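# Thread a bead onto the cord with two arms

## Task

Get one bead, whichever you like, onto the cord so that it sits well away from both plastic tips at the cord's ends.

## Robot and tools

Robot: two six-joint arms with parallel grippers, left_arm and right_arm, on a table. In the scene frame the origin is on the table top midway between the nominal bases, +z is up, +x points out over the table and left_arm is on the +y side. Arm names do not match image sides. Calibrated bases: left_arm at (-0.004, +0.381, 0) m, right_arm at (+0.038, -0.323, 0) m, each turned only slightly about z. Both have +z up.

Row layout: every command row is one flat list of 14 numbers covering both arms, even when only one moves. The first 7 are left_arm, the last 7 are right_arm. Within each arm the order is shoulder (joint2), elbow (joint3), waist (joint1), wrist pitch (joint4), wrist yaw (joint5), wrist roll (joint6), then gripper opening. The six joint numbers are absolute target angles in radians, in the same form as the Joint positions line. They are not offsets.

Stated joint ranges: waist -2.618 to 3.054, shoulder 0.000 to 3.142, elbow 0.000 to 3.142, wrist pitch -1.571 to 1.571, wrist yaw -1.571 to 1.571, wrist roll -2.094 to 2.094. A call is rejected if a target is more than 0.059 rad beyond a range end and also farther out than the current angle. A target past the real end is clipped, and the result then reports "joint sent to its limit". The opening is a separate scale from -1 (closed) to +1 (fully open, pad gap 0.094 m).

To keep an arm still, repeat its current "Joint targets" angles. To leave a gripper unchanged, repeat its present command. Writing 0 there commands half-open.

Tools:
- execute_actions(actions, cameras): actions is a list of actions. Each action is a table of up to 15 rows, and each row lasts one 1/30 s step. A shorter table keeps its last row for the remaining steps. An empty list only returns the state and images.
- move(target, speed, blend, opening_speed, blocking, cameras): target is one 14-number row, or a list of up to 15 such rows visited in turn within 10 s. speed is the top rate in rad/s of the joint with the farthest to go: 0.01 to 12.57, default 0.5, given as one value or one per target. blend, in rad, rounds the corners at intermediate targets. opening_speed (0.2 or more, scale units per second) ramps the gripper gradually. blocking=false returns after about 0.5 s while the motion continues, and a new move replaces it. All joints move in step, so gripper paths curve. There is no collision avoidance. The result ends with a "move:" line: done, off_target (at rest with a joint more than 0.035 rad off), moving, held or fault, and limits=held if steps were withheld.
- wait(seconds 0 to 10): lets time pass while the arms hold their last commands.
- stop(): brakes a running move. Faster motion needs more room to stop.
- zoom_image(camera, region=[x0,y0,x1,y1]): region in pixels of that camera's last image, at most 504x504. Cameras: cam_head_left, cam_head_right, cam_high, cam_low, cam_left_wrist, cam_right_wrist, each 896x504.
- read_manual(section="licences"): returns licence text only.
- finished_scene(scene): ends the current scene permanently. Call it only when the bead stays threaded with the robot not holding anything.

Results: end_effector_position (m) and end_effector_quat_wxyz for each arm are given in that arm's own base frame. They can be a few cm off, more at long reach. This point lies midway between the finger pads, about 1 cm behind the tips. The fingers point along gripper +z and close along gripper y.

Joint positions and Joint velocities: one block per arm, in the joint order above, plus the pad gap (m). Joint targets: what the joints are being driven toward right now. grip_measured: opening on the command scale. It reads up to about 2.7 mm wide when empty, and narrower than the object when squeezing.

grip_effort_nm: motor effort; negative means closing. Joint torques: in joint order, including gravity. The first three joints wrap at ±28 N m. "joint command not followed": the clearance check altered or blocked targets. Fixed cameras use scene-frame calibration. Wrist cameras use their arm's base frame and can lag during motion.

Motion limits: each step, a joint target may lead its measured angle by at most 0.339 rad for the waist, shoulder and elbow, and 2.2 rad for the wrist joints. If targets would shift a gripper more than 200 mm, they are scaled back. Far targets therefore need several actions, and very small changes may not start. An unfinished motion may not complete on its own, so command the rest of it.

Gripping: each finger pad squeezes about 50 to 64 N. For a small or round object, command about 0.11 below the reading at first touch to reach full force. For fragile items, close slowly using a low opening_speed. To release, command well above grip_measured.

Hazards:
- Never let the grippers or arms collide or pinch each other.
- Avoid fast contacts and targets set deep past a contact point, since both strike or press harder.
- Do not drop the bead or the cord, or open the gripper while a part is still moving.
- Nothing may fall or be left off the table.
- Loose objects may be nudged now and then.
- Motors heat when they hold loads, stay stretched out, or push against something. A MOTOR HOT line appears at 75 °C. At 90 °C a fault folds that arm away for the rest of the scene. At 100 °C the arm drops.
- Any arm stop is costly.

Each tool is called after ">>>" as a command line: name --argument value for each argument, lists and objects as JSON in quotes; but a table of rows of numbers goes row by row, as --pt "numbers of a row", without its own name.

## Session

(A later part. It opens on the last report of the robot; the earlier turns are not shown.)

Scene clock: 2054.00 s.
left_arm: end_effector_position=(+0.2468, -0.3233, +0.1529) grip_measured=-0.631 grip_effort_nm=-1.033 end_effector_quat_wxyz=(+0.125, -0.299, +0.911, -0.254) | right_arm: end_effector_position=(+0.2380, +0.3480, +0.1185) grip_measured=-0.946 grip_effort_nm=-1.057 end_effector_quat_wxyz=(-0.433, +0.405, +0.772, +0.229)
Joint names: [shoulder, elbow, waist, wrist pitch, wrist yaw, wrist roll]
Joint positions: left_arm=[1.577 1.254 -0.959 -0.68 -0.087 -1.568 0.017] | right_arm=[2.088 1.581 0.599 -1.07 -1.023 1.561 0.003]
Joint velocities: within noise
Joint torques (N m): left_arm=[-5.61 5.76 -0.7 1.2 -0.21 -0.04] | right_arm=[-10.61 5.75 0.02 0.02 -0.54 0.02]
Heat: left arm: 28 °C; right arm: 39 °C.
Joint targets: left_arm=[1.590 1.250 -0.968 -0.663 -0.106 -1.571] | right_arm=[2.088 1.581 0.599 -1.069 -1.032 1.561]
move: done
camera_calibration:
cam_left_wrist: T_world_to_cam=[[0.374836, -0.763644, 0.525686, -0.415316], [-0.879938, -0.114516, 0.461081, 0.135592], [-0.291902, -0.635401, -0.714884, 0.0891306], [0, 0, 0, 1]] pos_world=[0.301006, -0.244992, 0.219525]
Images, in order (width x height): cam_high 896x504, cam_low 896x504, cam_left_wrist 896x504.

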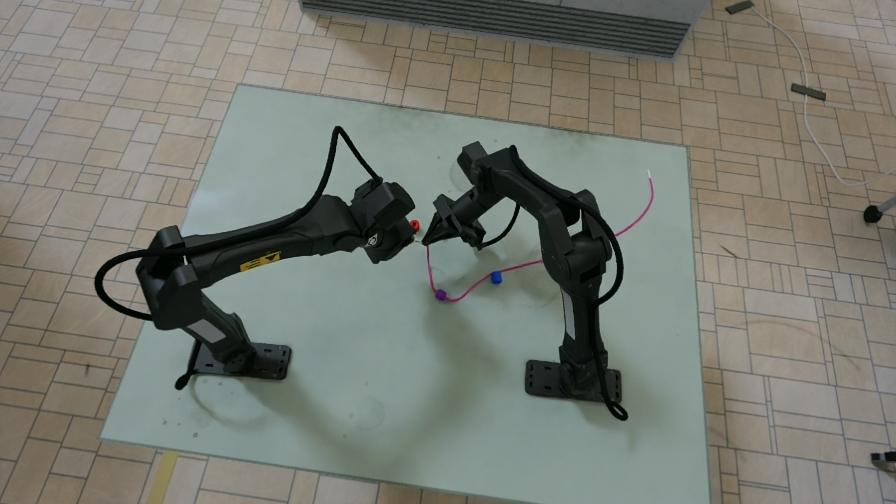

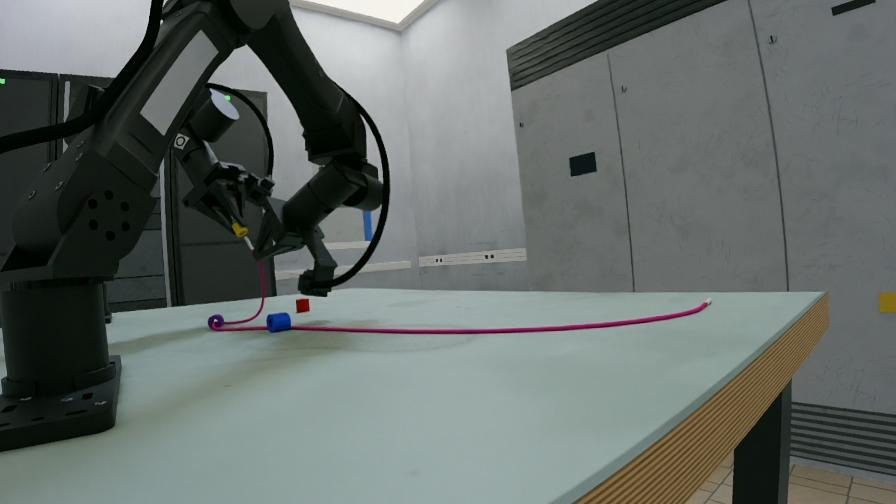

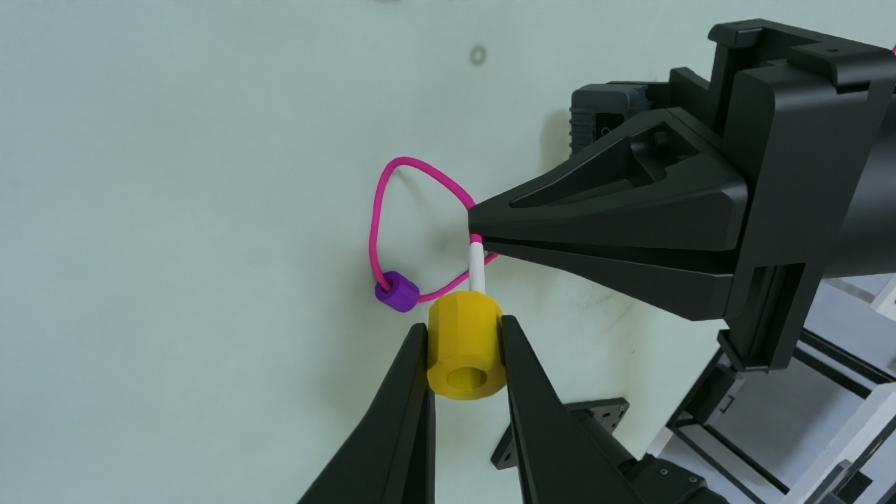

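>>> move --target '[1.608, 1.25, -0.976, -0.638, -0.106, -1.571, -0.7, 2.088, 1.581, 0.599, -1.069, -1.032, 1.561, -0.97]' --speed 0.1 --cameras '["cam_left_wrist", "cam_low", "cam_high"]'

>>> zoom_image --camera "cam_left_wrist" --region '[380, 180, 560, 410]'

>>> zoom_image --camera "cam_low" --region '[225, 205, 265, 255]'

Scene clock: 2097.07 s.
left_arm: end_effector_position=(+0.2476, -0.3298, +0.1496) grip_measured=-0.631 grip_effort_nm=-1.028 end_effector_quat_wxyz=(+0.125, -0.296, +0.911, -0.258) | right_arm: end_effector_position=(+0.2380, +0.3480, +0.1185) grip_measured=-0.946 grip_effort_nm=-1.053 end_effector_quat_wxyz=(-0.433, +0.405, +0.772, +0.229)
Joint names: [shoulder, elbow, waist, wrist pitch, wrist yaw, wrist roll]
Joint positions: left_arm=[1.594 1.254 -0.967 -0.655 -0.087 -1.568 0.017] | right_arm=[2.088 1.581 0.599 -1.07 -1.023 1.561 0.003]
Joint velocities: within noise
Joint torques (N m): left_arm=[-5.71 5.75 -0.73 1.24 -0.21 -0.04] | right_arm=[-10.59 5.78 -0.06 0.02 -0.53 0.01]
Heat: left arm: 28 °C; right arm: 39 °C.
Joint targets: left_arm=[1.608 1.250 -0.976 -0.638 -0.106 -1.571] | right_arm=[2.088 1.581 0.599 -1.069 -1.032 1.561]
move: done
camera_calibration:
cam_left_wrist: T_world_to_cam=[[0.366707, -0.763139, 0.532114, -0.417682], [-0.88279, -0.104922, 0.457901, 0.141424], [-0.293612, -0.637661, -0.712167, 0.0820459], [0, 0, 0, 1]] pos_world=[0.302104, -0.251593, 0.215927]
Images, in order (width x height): cam_high 896x504, cam_low 896x504, cam_left_wrist 896x504.

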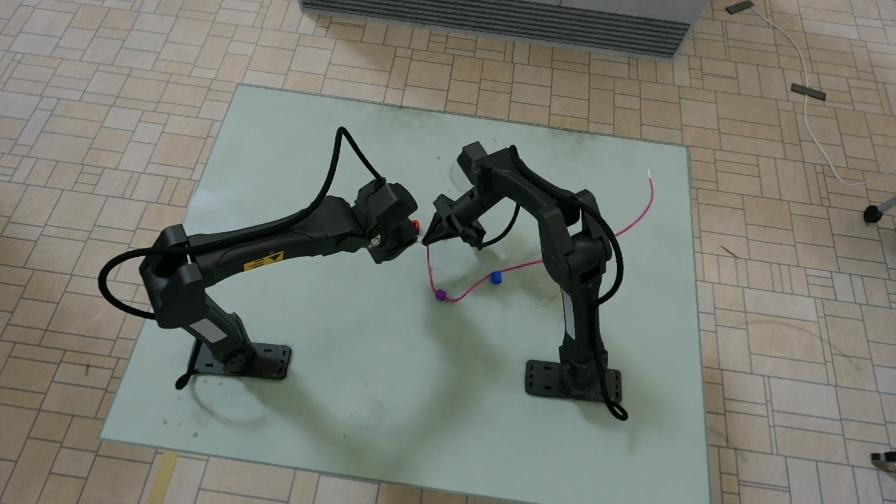

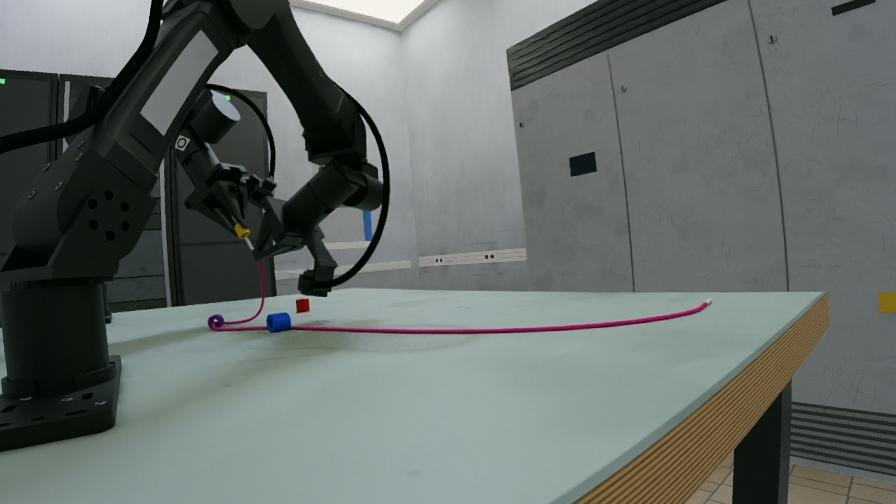

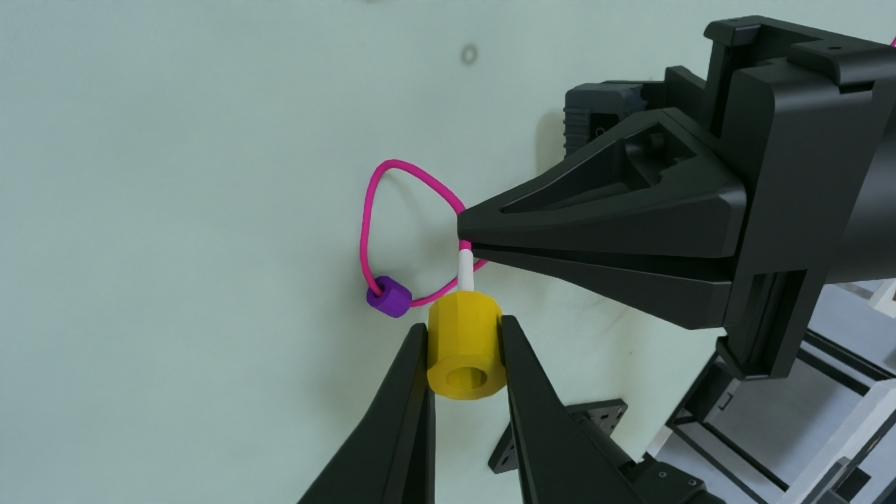

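Scaled by 2.191 from the camera's 896x504 image, which has a finer 1280x720 frame.

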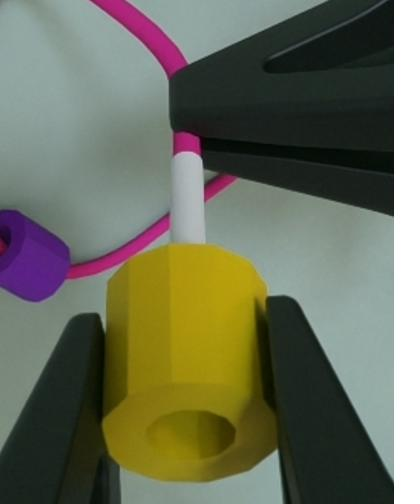

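Scaled by 10.080 from the camera's 896x504 image, which has a finer 1280x720 frame.

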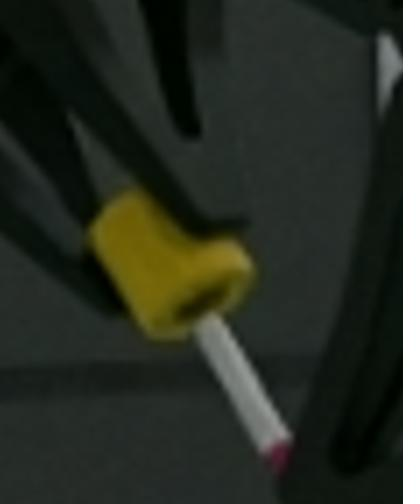

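>>> move --target '[1.631, 1.25, -0.976, -0.620, -0.106, -1.571, -0.7, 2.088, 1.581, 0.599, -1.069, -1.032, 1.561, -0.97]' --speed 0.05 --cameras '["cam_left_wrist", "cam_low", "cam_high"]'

>>> zoom_image --camera "cam_left_wrist" --region '[380, 180, 560, 410]'

>>> zoom_image --camera "cam_low" --region '[225, 205, 265, 255]'

Scene clock: 2126.10 s.
left_arm: end_effector_position=(+0.2501, -0.3334, +0.1431) grip_measured=-0.631 grip_effort_nm=-1.033 end_effector_quat_wxyz=(+0.124, -0.296, +0.912, -0.256) | right_arm: end_effector_position=(+0.2380, +0.3480, +0.1185) grip_measured=-0.946 grip_effort_nm=-1.057 end_effector_quat_wxyz=(-0.433, +0.405, +0.772, +0.229)
Joint names: [shoulder, elbow, waist, wrist pitch, wrist yaw, wrist roll]
Joint positions: left_arm=[1.617 1.254 -0.967 -0.637 -0.087 -1.568 0.017] | right_arm=[2.088 1.581 0.599 -1.07 -1.023 1.561 0.003]
Joint velocities: within noise
Joint torques (N m): left_arm=[-5.89 5.74 -0.7 1.22 -0.21 -0.04] | right_arm=[-10.55 5.72 0.01 0.03 -0.55 0.01]
Heat: left arm: 28 °C; right arm: 39 °C.
Joint targets: left_arm=[1.631 1.250 -0.976 -0.620 -0.106 -1.571] | right_arm=[2.088 1.581 0.599 -1.069 -1.032 1.561]
move: done
camera_calibration:
cam_left_wrist: T_world_to_cam=[[0.368083, -0.765162, 0.528244, -0.418386], [-0.881588, -0.106648, 0.459815, 0.144988], [-0.295496, -0.634944, -0.713813, 0.0774473], [0, 0, 0, 1]] pos_world=[0.304706, -0.255496, 0.209626]
Images, in order (width x height): cam_high 896x504, cam_low 896x504, cam_left_wrist 896x504.

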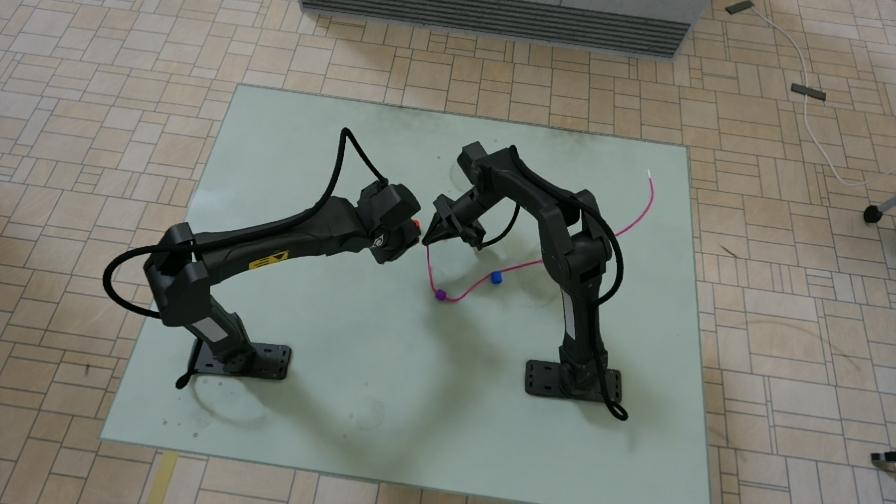

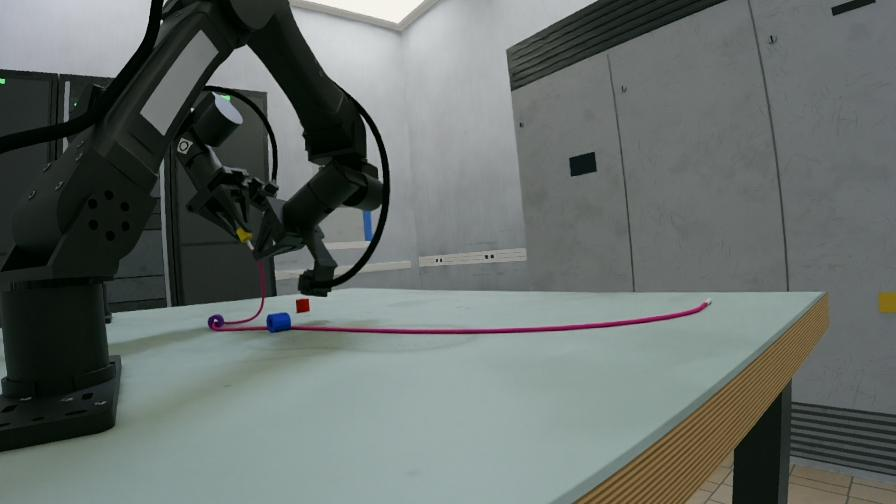

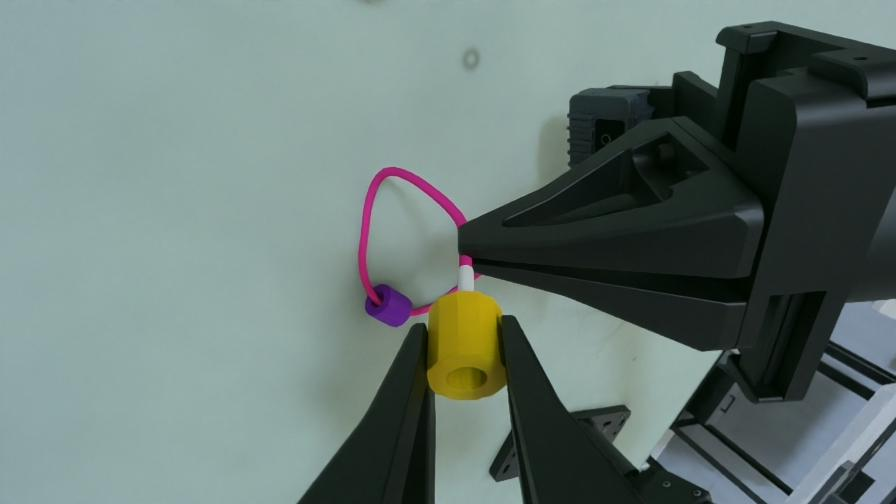

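Scaled by 2.191 from the camera's 896x504 image, which has a finer 1280x720 frame.

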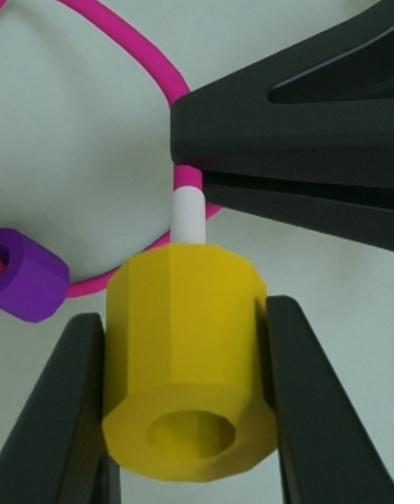

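Scaled by 10.080 from the camera's 896x504 image, which has a finer 1280x720 frame.

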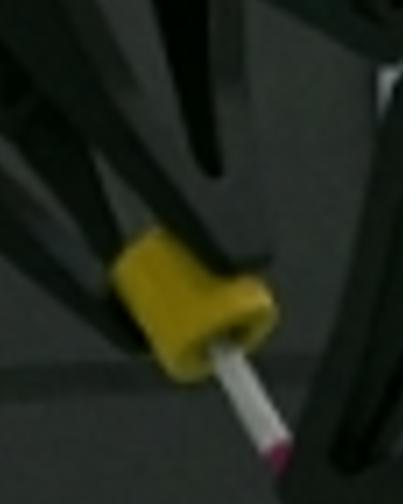

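>>> move --target '[1.666, 1.25, -0.976, -0.593, -0.106, -1.571, -0.7, 2.088, 1.581, 0.599, -1.069, -1.032, 1.561, -0.97]' --speed 0.05 --cameras '["cam_left_wrist", "cam_low", "cam_high"]'

>>> zoom_image --camera "cam_left_wrist" --region '[380, 180, 560, 410]'

>>> zoom_image --camera "cam_low" --region '[225, 205, 265, 255]'

Scene clock: 2134.17 s.
left_arm: end_effector_position=(+0.2537, -0.3386, +0.1329) grip_measured=-0.631 grip_effort_nm=-1.033 end_effector_quat_wxyz=(+0.123, -0.296, +0.913, -0.253) | right_arm: end_effector_position=(+0.2380, +0.3480, +0.1185) grip_measured=-0.946 grip_effort_nm=-1.053 end_effector_quat_wxyz=(-0.433, +0.405, +0.772, +0.229)
Joint names: [shoulder, elbow, waist, wrist pitch, wrist yaw, wrist roll]
Joint positions: left_arm=[1.652 1.254 -0.967 -0.61 -0.087 -1.568 0.017] | right_arm=[2.088 1.581 0.599 -1.07 -1.023 1.561 0.003]
Joint velocities: within noise
Joint torques (N m): left_arm=[-6.15 5.71 -0.72 1.23 -0.21 -0.04] | right_arm=[-10.58 5.76 0.03 0.03 -0.53 0.02]
Heat: left arm: 28 °C; right arm: 39 °C.
Joint targets: left_arm=[1.666 1.250 -0.976 -0.593 -0.106 -1.571] | right_arm=[2.088 1.581 0.599 -1.069 -1.032 1.561]
move: done
camera_calibration:
cam_left_wrist: T_world_to_cam=[[0.37039, -0.768442, 0.521831, -0.419116], [-0.879575, -0.109562, 0.462973, 0.150418], [-0.298595, -0.63047, -0.716483, 0.0705603], [0, 0, 0, 1]] pos_world=[0.308609, -0.261101, 0.199624]
Images, in order (width x height): cam_high 896x504, cam_low 896x504, cam_left_wrist 896x504.

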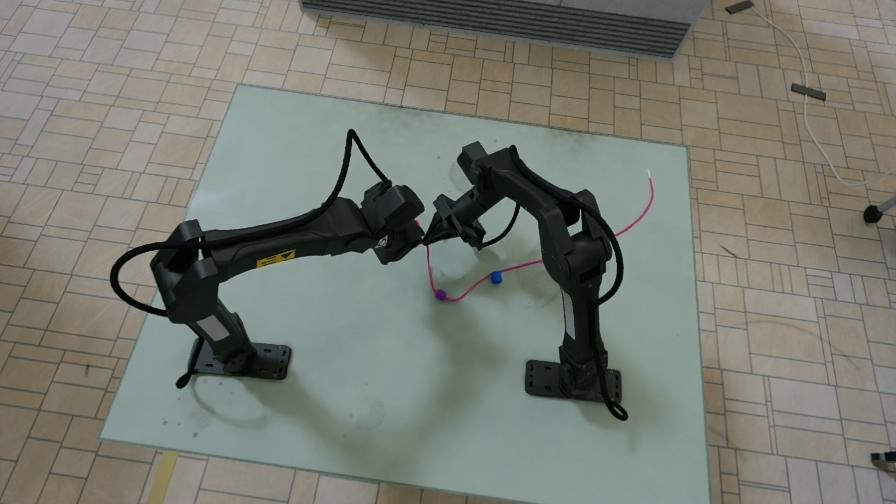

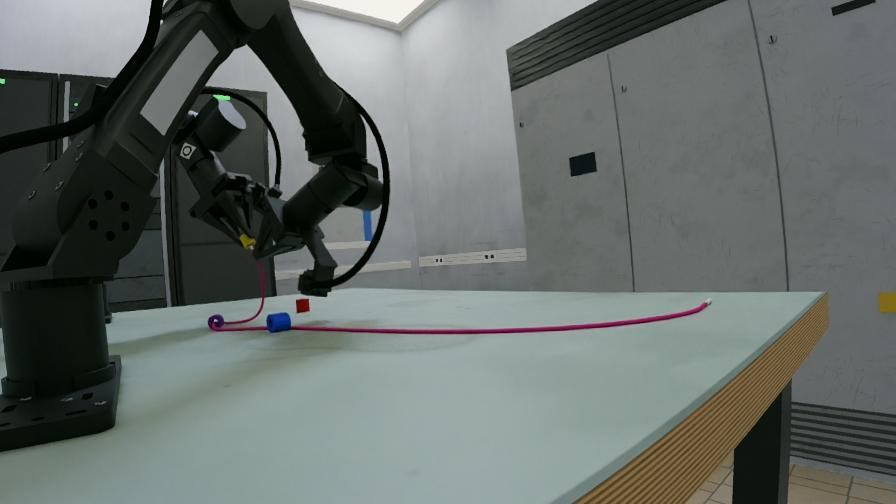

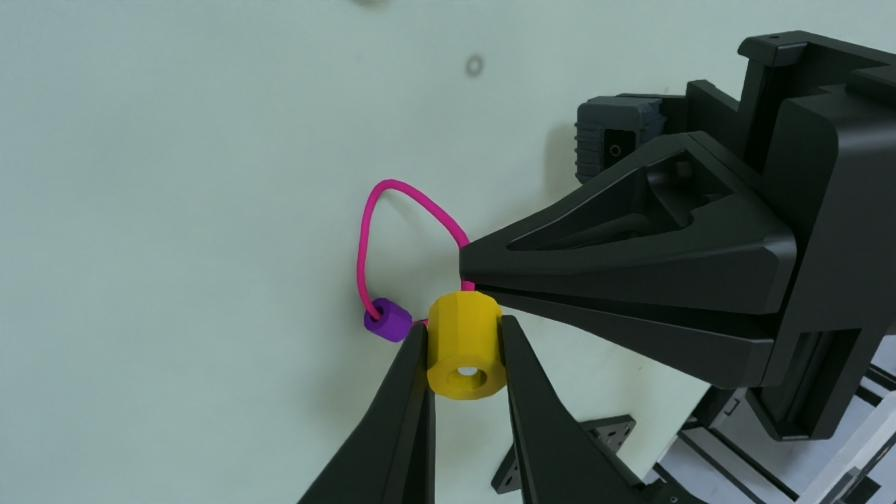

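Scaled by 2.191 from the camera's 896x504 image, which has a finer 1280x720 frame.

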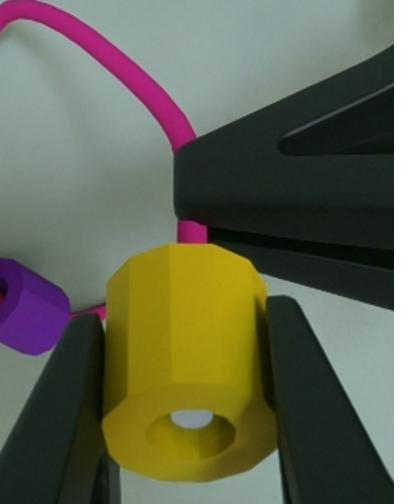

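Scaled by 10.080 from the camera's 896x504 image, which has a finer 1280x720 frame.

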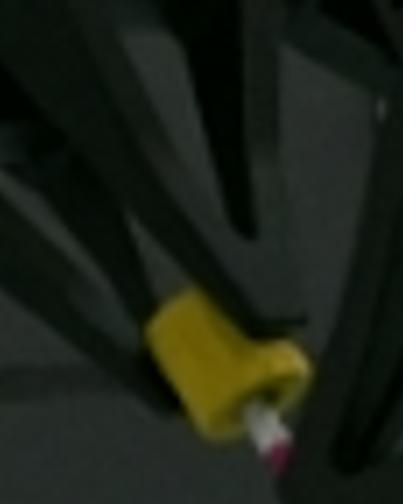

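>>> move --target '[1.666, 1.25, -0.976, -0.593, -0.106, -1.571, -0.48, 2.088, 1.581, 0.599, -1.069, -1.032, 1.561, -0.97]' --speed 0.05 --opening_speed 0.3 --cameras '["cam_left_wrist", "cam_low", "cam_high"]'

>>> zoom_image --camera "cam_left_wrist" --region '[380, 180, 560, 410]'

>>> zoom_image --camera "cam_low" --region '[225, 205, 265, 255]'

Scene clock: 2159.63 s.
left_arm: end_effector_position=(+0.2538, -0.3388, +0.1330) grip_measured=-0.482 grip_effort_nm=0.105 end_effector_quat_wxyz=(+0.123, -0.296, +0.913, -0.253) | right_arm: end_effector_position=(+0.2380, +0.3480, +0.1185) grip_measured=-0.946 grip_effort_nm=-1.053 end_effector_quat_wxyz=(-0.433, +0.405, +0.772, +0.228)
Joint names: [shoulder, elbow, waist, wrist pitch, wrist yaw, wrist roll]
Joint positions: left_arm=[1.652 1.254 -0.967 -0.609 -0.087 -1.568 0.024] | right_arm=[2.088 1.581 0.599 -1.07 -1.023 1.561 0.003]
Joint velocities: within noise
Joint torques (N m): left_arm=[-6.15 5.71 -0.72 1.21 -0.22 -0.03] | right_arm=[-10.62 5.79 -0.03 0.02 -0.53 0.02]
Heat: left arm: 28 °C; right arm: 39 °C.
Joint targets: left_arm=[1.666 1.250 -0.976 -0.593 -0.106 -1.571] | right_arm=[2.088 1.581 0.599 -1.069 -1.032 1.561]
move: done
camera_calibration:
cam_left_wrist: T_world_to_cam=[[0.370062, -0.767933, 0.522812, -0.419244], [-0.879883, -0.109148, 0.462485, 0.150748], [-0.298094, -0.631162, -0.716083, 0.0701836], [0, 0, 0, 1]] pos_world=[0.308709, -0.2612, 0.199724]
Images, in order (width x height): cam_high 896x504, cam_low 896x504, cam_left_wrist 896x504.

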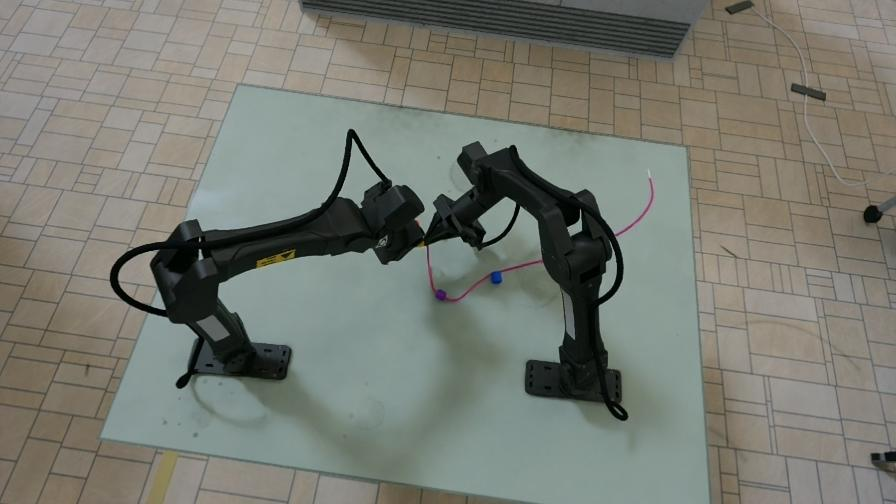

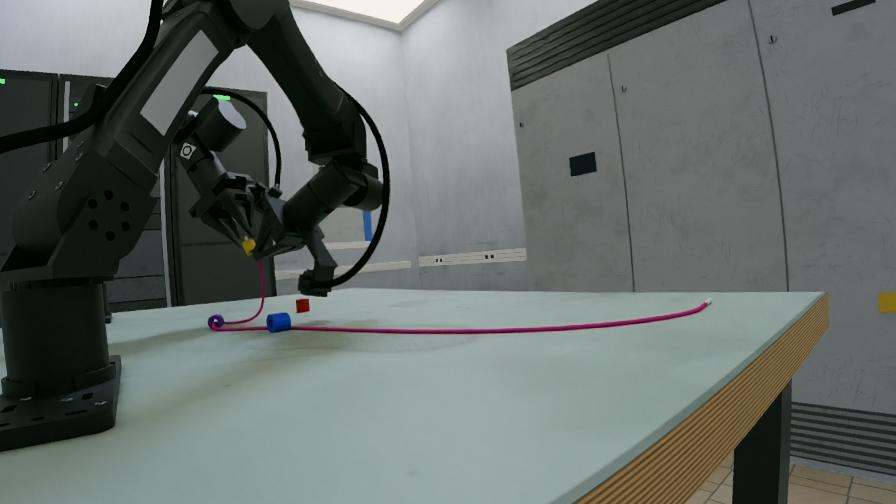

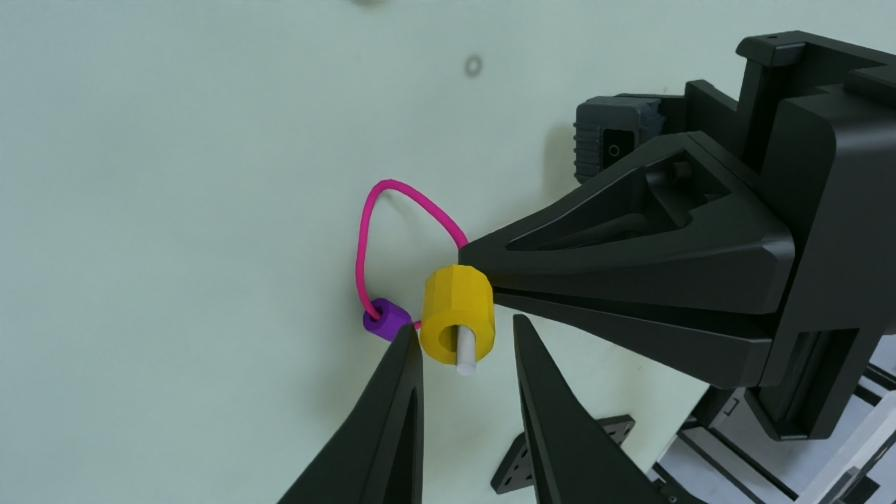

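Scaled by 2.191 from the camera's 896x504 image, which has a finer 1280x720 frame.

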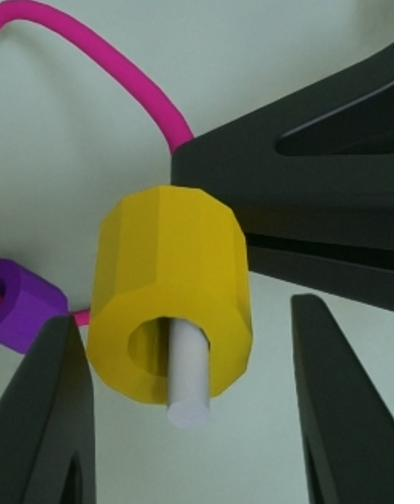

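Scaled by 10.080 from the camera's 896x504 image, which has a finer 1280x720 frame.

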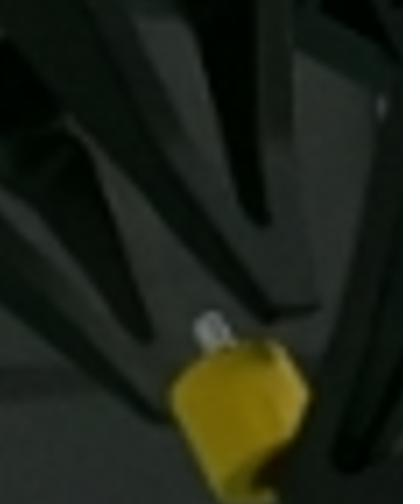

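>>> move --target '[1.666, 1.25, -0.976, -0.593, -0.106, -1.571, -0.95, 2.088, 1.581, 0.599, -1.069, -1.032, 1.561, -0.97]' --speed 0.05 --opening_speed 0.4 --cameras '["cam_left_wrist", "cam_low"]'

>>> zoom_image --camera "cam_left_wrist" --region '[380, 180, 560, 410]'

>>> zoom_image --camera "cam_low" --region '[225, 205, 265, 255]'

Scene clock: 2183.70 s.
left_arm: end_effector_position=(+0.2541, -0.3392, +0.1332) grip_measured=-0.948 grip_effort_nm=-0.623 end_effector_quat_wxyz=(+0.123, -0.296, +0.912, -0.254) | right_arm: end_effector_position=(+0.2387, +0.3470, +0.1165) grip_measured=-0.946 grip_effort_nm=-1.057 end_effector_quat_wxyz=(-0.428, +0.406, +0.775, +0.226)
Joint names: [shoulder, elbow, waist, wrist pitch, wrist yaw, wrist roll]
Joint positions: left_arm=[1.652 1.254 -0.967 -0.606 -0.087 -1.569 0.002] | right_arm=[2.088 1.581 0.599 -1.07 -1.01 1.561 0.003]
Joint velocities: within noise
Joint torques (N m): left_arm=[-6.15 5.74 -0.73 1.17 -0.21 -0.03] | right_arm=[-10.55 5.74 -0.02 0.03 -0.66 0.03]
Heat: left arm: 27 °C; right arm: 39 °C.
Joint targets: left_arm=[1.666 1.250 -0.976 -0.593 -0.106 -1.571] | right_arm=[2.088 1.581 0.599 -1.069 -1.032 1.561]
move: done
camera_calibration:
cam_left_wrist: T_world_to_cam=[[0.36965, -0.766772, 0.524804, -0.419452], [-0.880388, -0.108424, 0.461694, 0.151271], [-0.297112, -0.632696, -0.715136, 0.0692667], [0, 0, 0, 1]] pos_world=[0.308808, -0.261398, 0.199825]
Images, in order (width x height): cam_low 896x504, cam_left_wrist 896x504.

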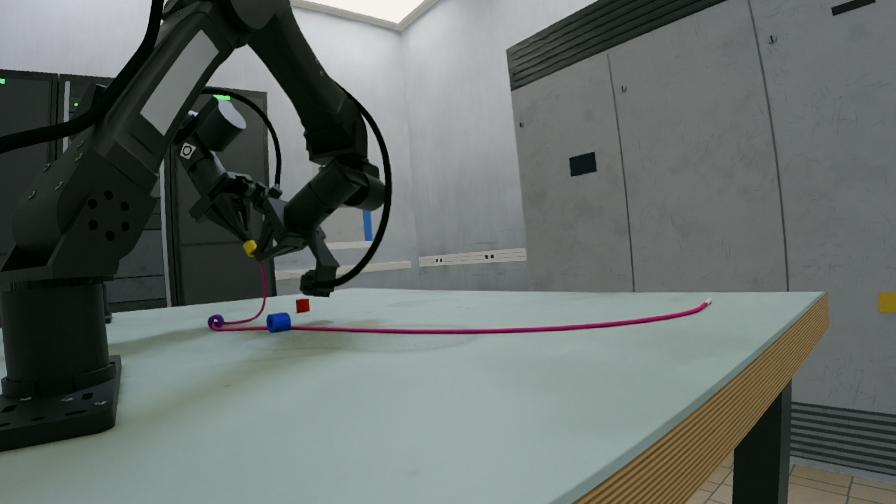

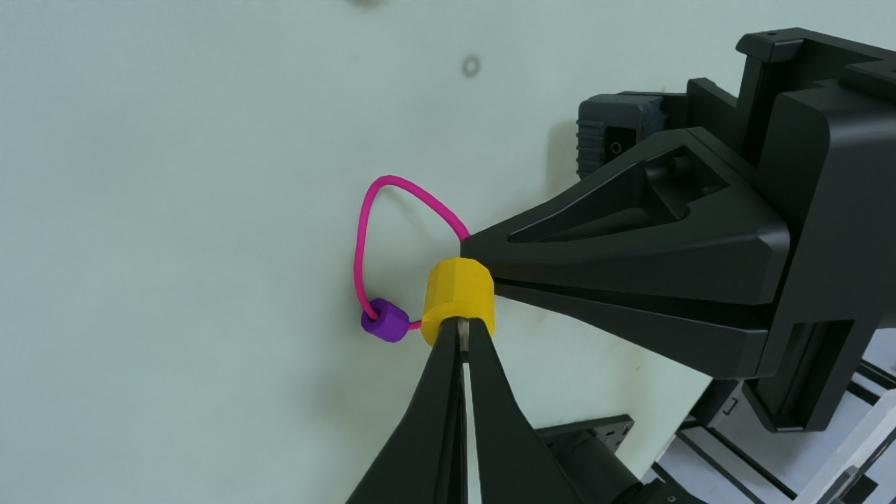

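Scaled by 2.191 from the camera's 896x504 image, which has a finer 1280x720 frame.

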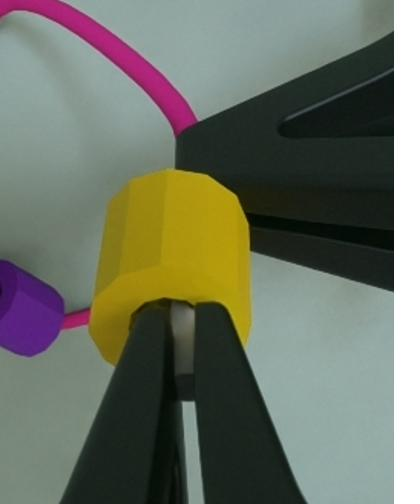

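Scaled by 10.080 from the camera's 896x504 image, which has a finer 1280x720 frame.

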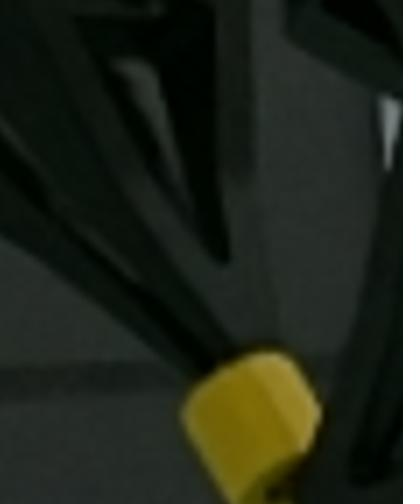

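>>> move --pt "1.666 1.25 -0.976 -0.593 -0.106 -1.571 -0.97 2.088 1.581 0.599 -1.069 -1.032 1.561 -0.72" --pt "1.43 1.385 -0.998 -0.912 -0.115 -1.571 -0.97 2.088 1.581 0.599 -1.069 -1.032 1.561 -0.72" --speed 0.2 --opening_speed 0.4

>>> zoom_image --camera "cam_low" --region '[190, 130, 310, 290]'

Scene clock: 2202.87 s.
left_arm: end_effector_position=(+0.2198, -0.3014, +0.2055) grip_measured=-0.965 grip_effort_nm=-0.838 end_effector_quat_wxyz=(+0.123, -0.287, +0.916, -0.252) | right_arm: end_effector_position=(+0.2387, +0.3470, +0.1165) grip_measured=-0.723 grip_effort_nm=0.134 end_effector_quat_wxyz=(-0.428, +0.406, +0.775, +0.226)
Joint names: [shoulder, elbow, waist, wrist pitch, wrist yaw, wrist roll]
Joint positions: left_arm=[1.46 1.356 -0.989 -0.905 -0.095 -1.569 0.002] | right_arm=[2.088 1.581 0.599 -1.07 -1.01 1.561 0.013]
Joint velocities: within noise
Joint torques (N m): left_arm=[-8.14 8.24 -0.75 0.98 -0.23 -0.04] | right_arm=[-10.59 5.79 -0.02 0.03 -0.66 0.02]
Heat: left arm: 27 °C; right arm: 39 °C.
Joint targets: left_arm=[1.430 1.385 -0.998 -0.912 -0.115 -1.571] | right_arm=[2.088 1.581 0.599 -1.069 -1.032 1.561]
move: done
camera_calibration:
cam_left_wrist: T_world_to_cam=[[0.354885, -0.777544, 0.519116, -0.414678], [-0.883179, -0.0966785, 0.458964, 0.0965516], [-0.306677, -0.621352, -0.72102, 0.141432], [0, 0, 0, 1]] pos_world=[0.275809, -0.225217, 0.272928]
cam_right_wrist: T_world_to_cam=[[-0.849135, -0.521696, 0.0824778, 0.375993], [0.162727, -0.109843, 0.980538, -0.0898174], [-0.502483, 0.84603, 0.178166, -0.07844], [0, 0, 0, 1]] pos_world=[0.29447, 0.252651, 0.0710337]

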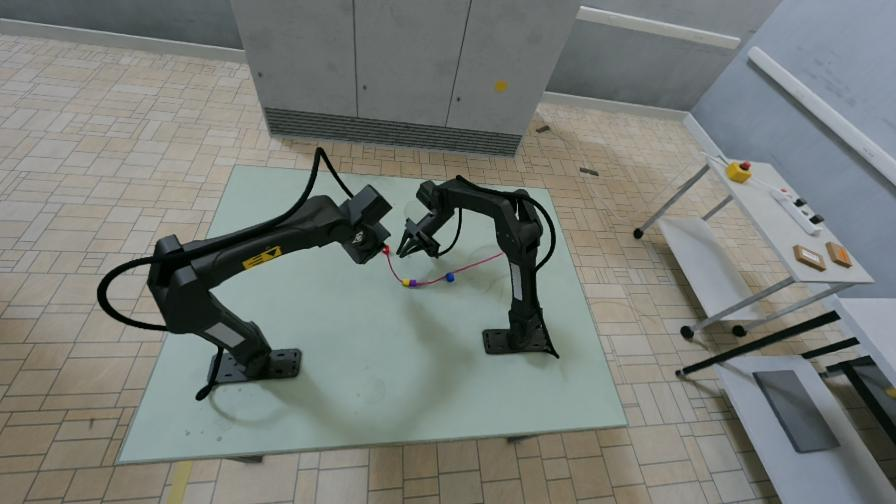

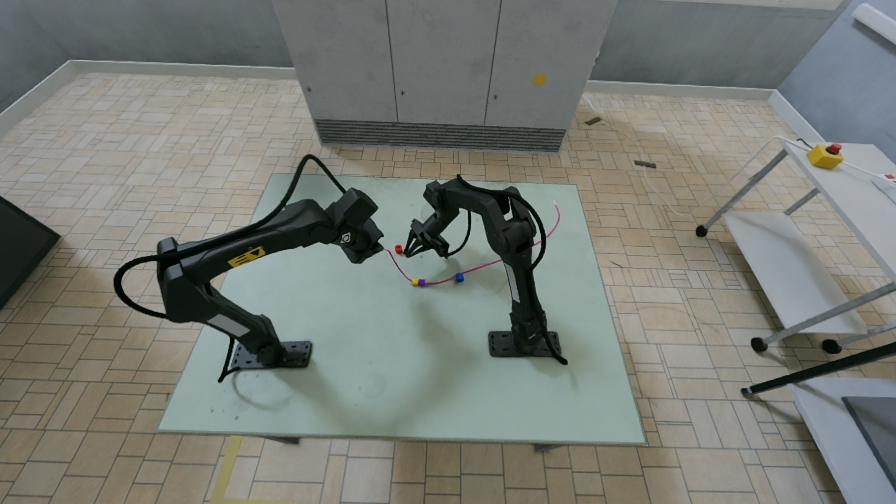

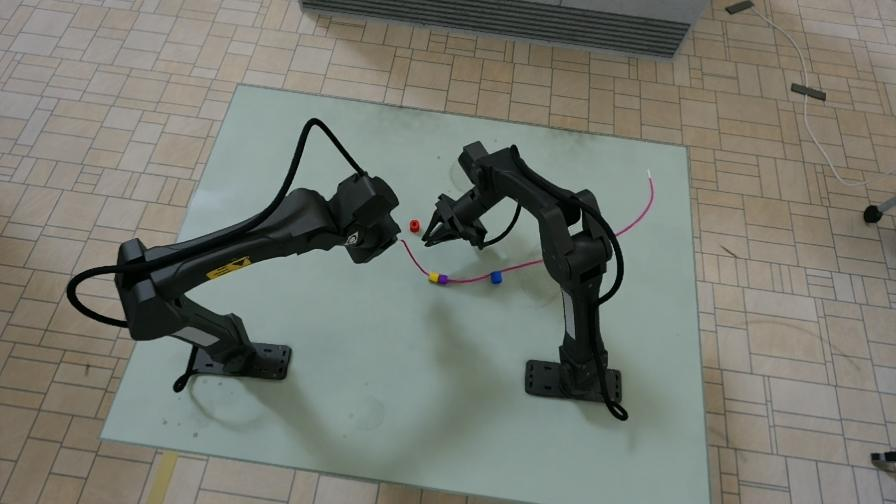

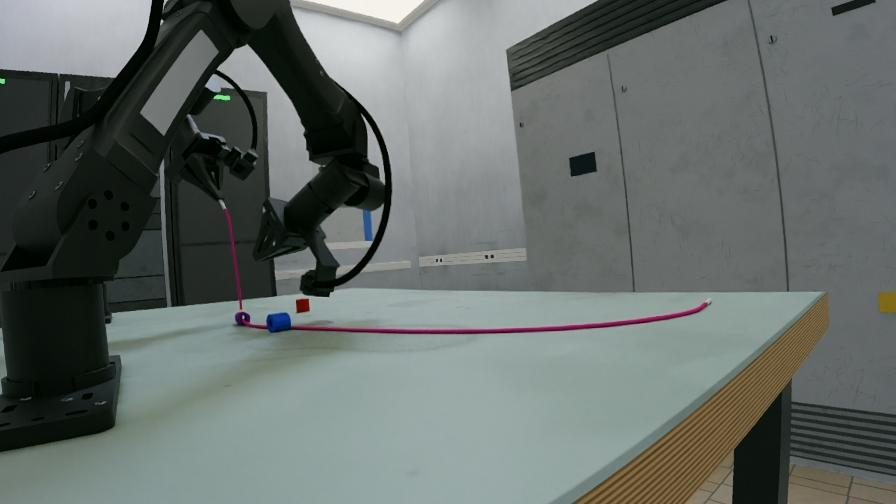

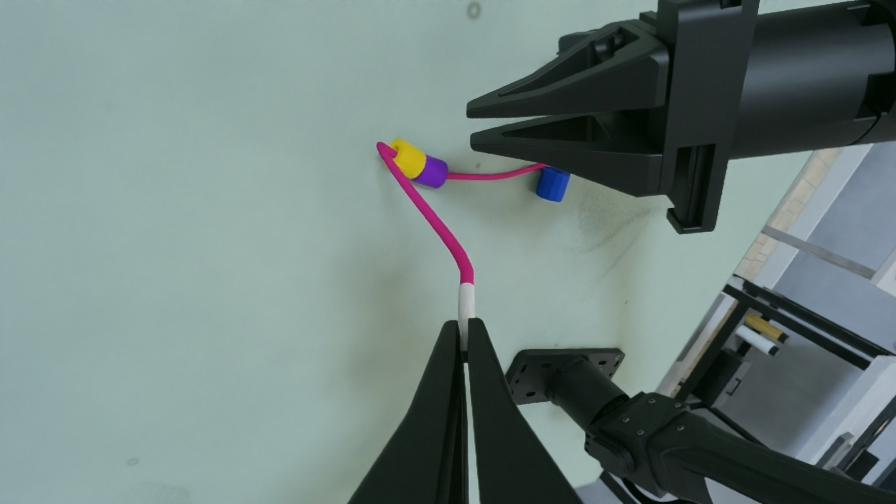

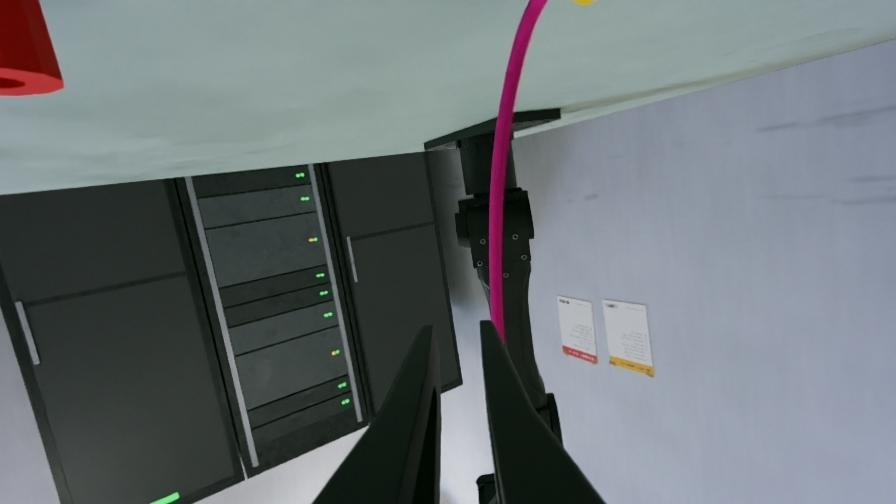

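Scaled by 3.150 from the camera's 896x504 image, which has a finer 1280x720 frame.

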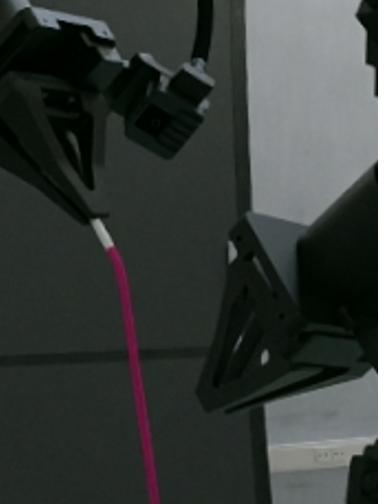

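>>> move --target '[1.33, 0.56, -0.70, -0.28, -0.05, -1.571, -0.97, 2.088, 1.581, 0.599, -1.069, -1.032, 1.561, -0.72]' --speed 0.4 --cameras '["cam_left_wrist", "cam_low", "cam_high"]'

Scene clock: 2272.57 s.
left_arm: end_effector_position=(+0.2326, -0.1905, +0.0328) grip_measured=-0.968 grip_effort_nm=-0.916 end_effector_quat_wxyz=(+0.123, -0.407, +0.877, -0.226) | right_arm: end_effector_position=(+0.2387, +0.3470, +0.1165) grip_measured=-0.723 grip_effort_nm=0.129 end_effector_quat_wxyz=(-0.428, +0.406, +0.775, +0.226)
Joint names: [shoulder, elbow, waist, wrist pitch, wrist yaw, wrist roll]
Joint positions: left_arm=[1.34 0.572 -0.711 -0.284 -0.036 -1.57 0.002] | right_arm=[2.088 1.581 0.599 -1.07 -1.01 1.561 0.013]
Joint velocities: left_arm=[-0.017 -0.002 0.022 0.007 -0.037 0.022 -0.004] | right_arm=[within noise]
Joint torques (N m): left_arm=[-4.53 4.55 0.85 1.06 -0.17 -0.02] | right_arm=[-10.56 5.76 0.05 0.03 -0.67 0.01]
Heat: left arm: 29 °C; right arm: 39 °C.
Joint targets: left_arm=[1.330 0.560 -0.700 -0.280 -0.050 -1.571] | right_arm=[2.088 1.581 0.599 -1.069 -1.032 1.561]
move: done
camera_calibration:
cam_left_wrist: T_world_to_cam=[[0.568733, -0.661284, 0.489128, -0.269856], [-0.799859, -0.306016, 0.516313, 0.136728], [-0.191748, -0.684878, -0.702976, 0.0503292], [0, 0, 0, 1]] pos_world=[0.272489, -0.102141, 0.0967798]
Images, in order (width x height): cam_high 896x504, cam_low 896x504, cam_left_wrist 896x504.

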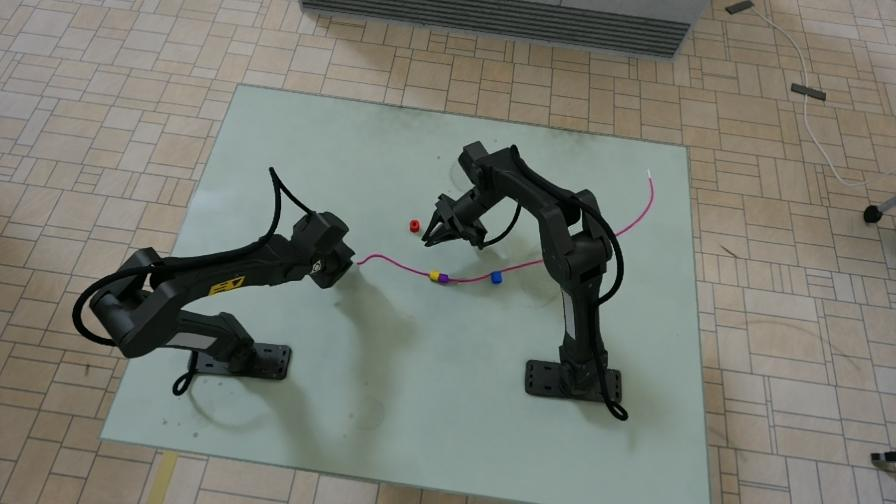

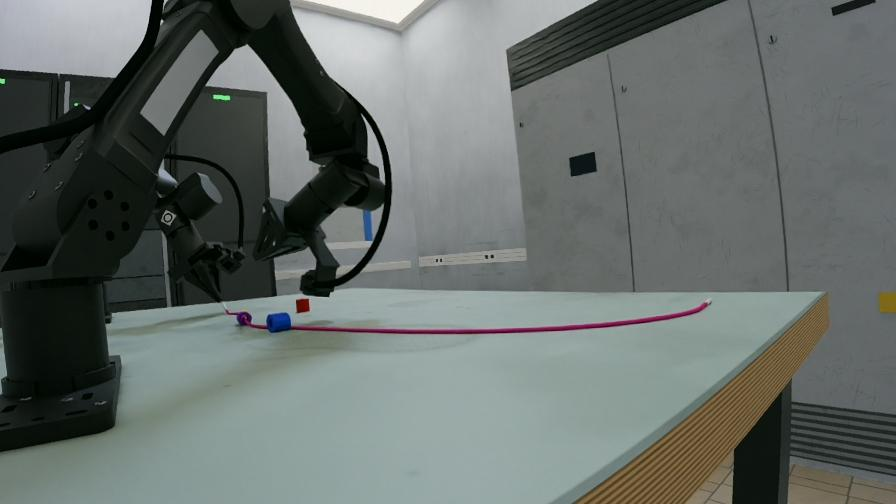

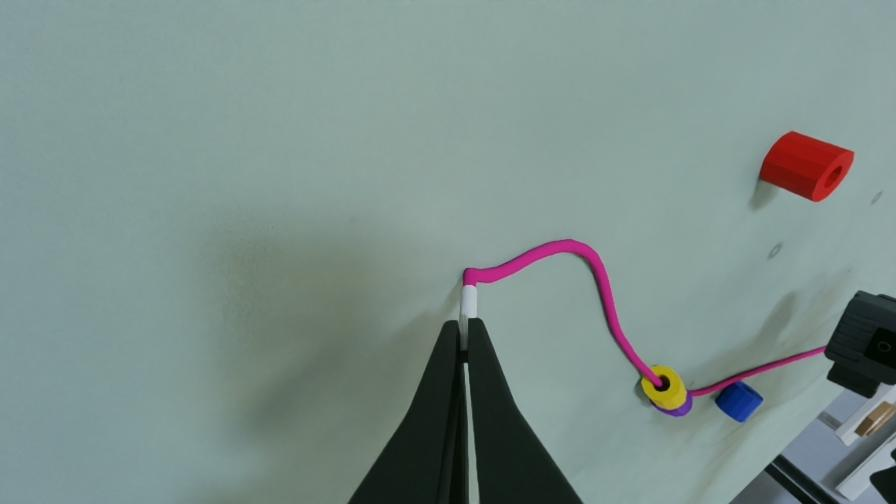

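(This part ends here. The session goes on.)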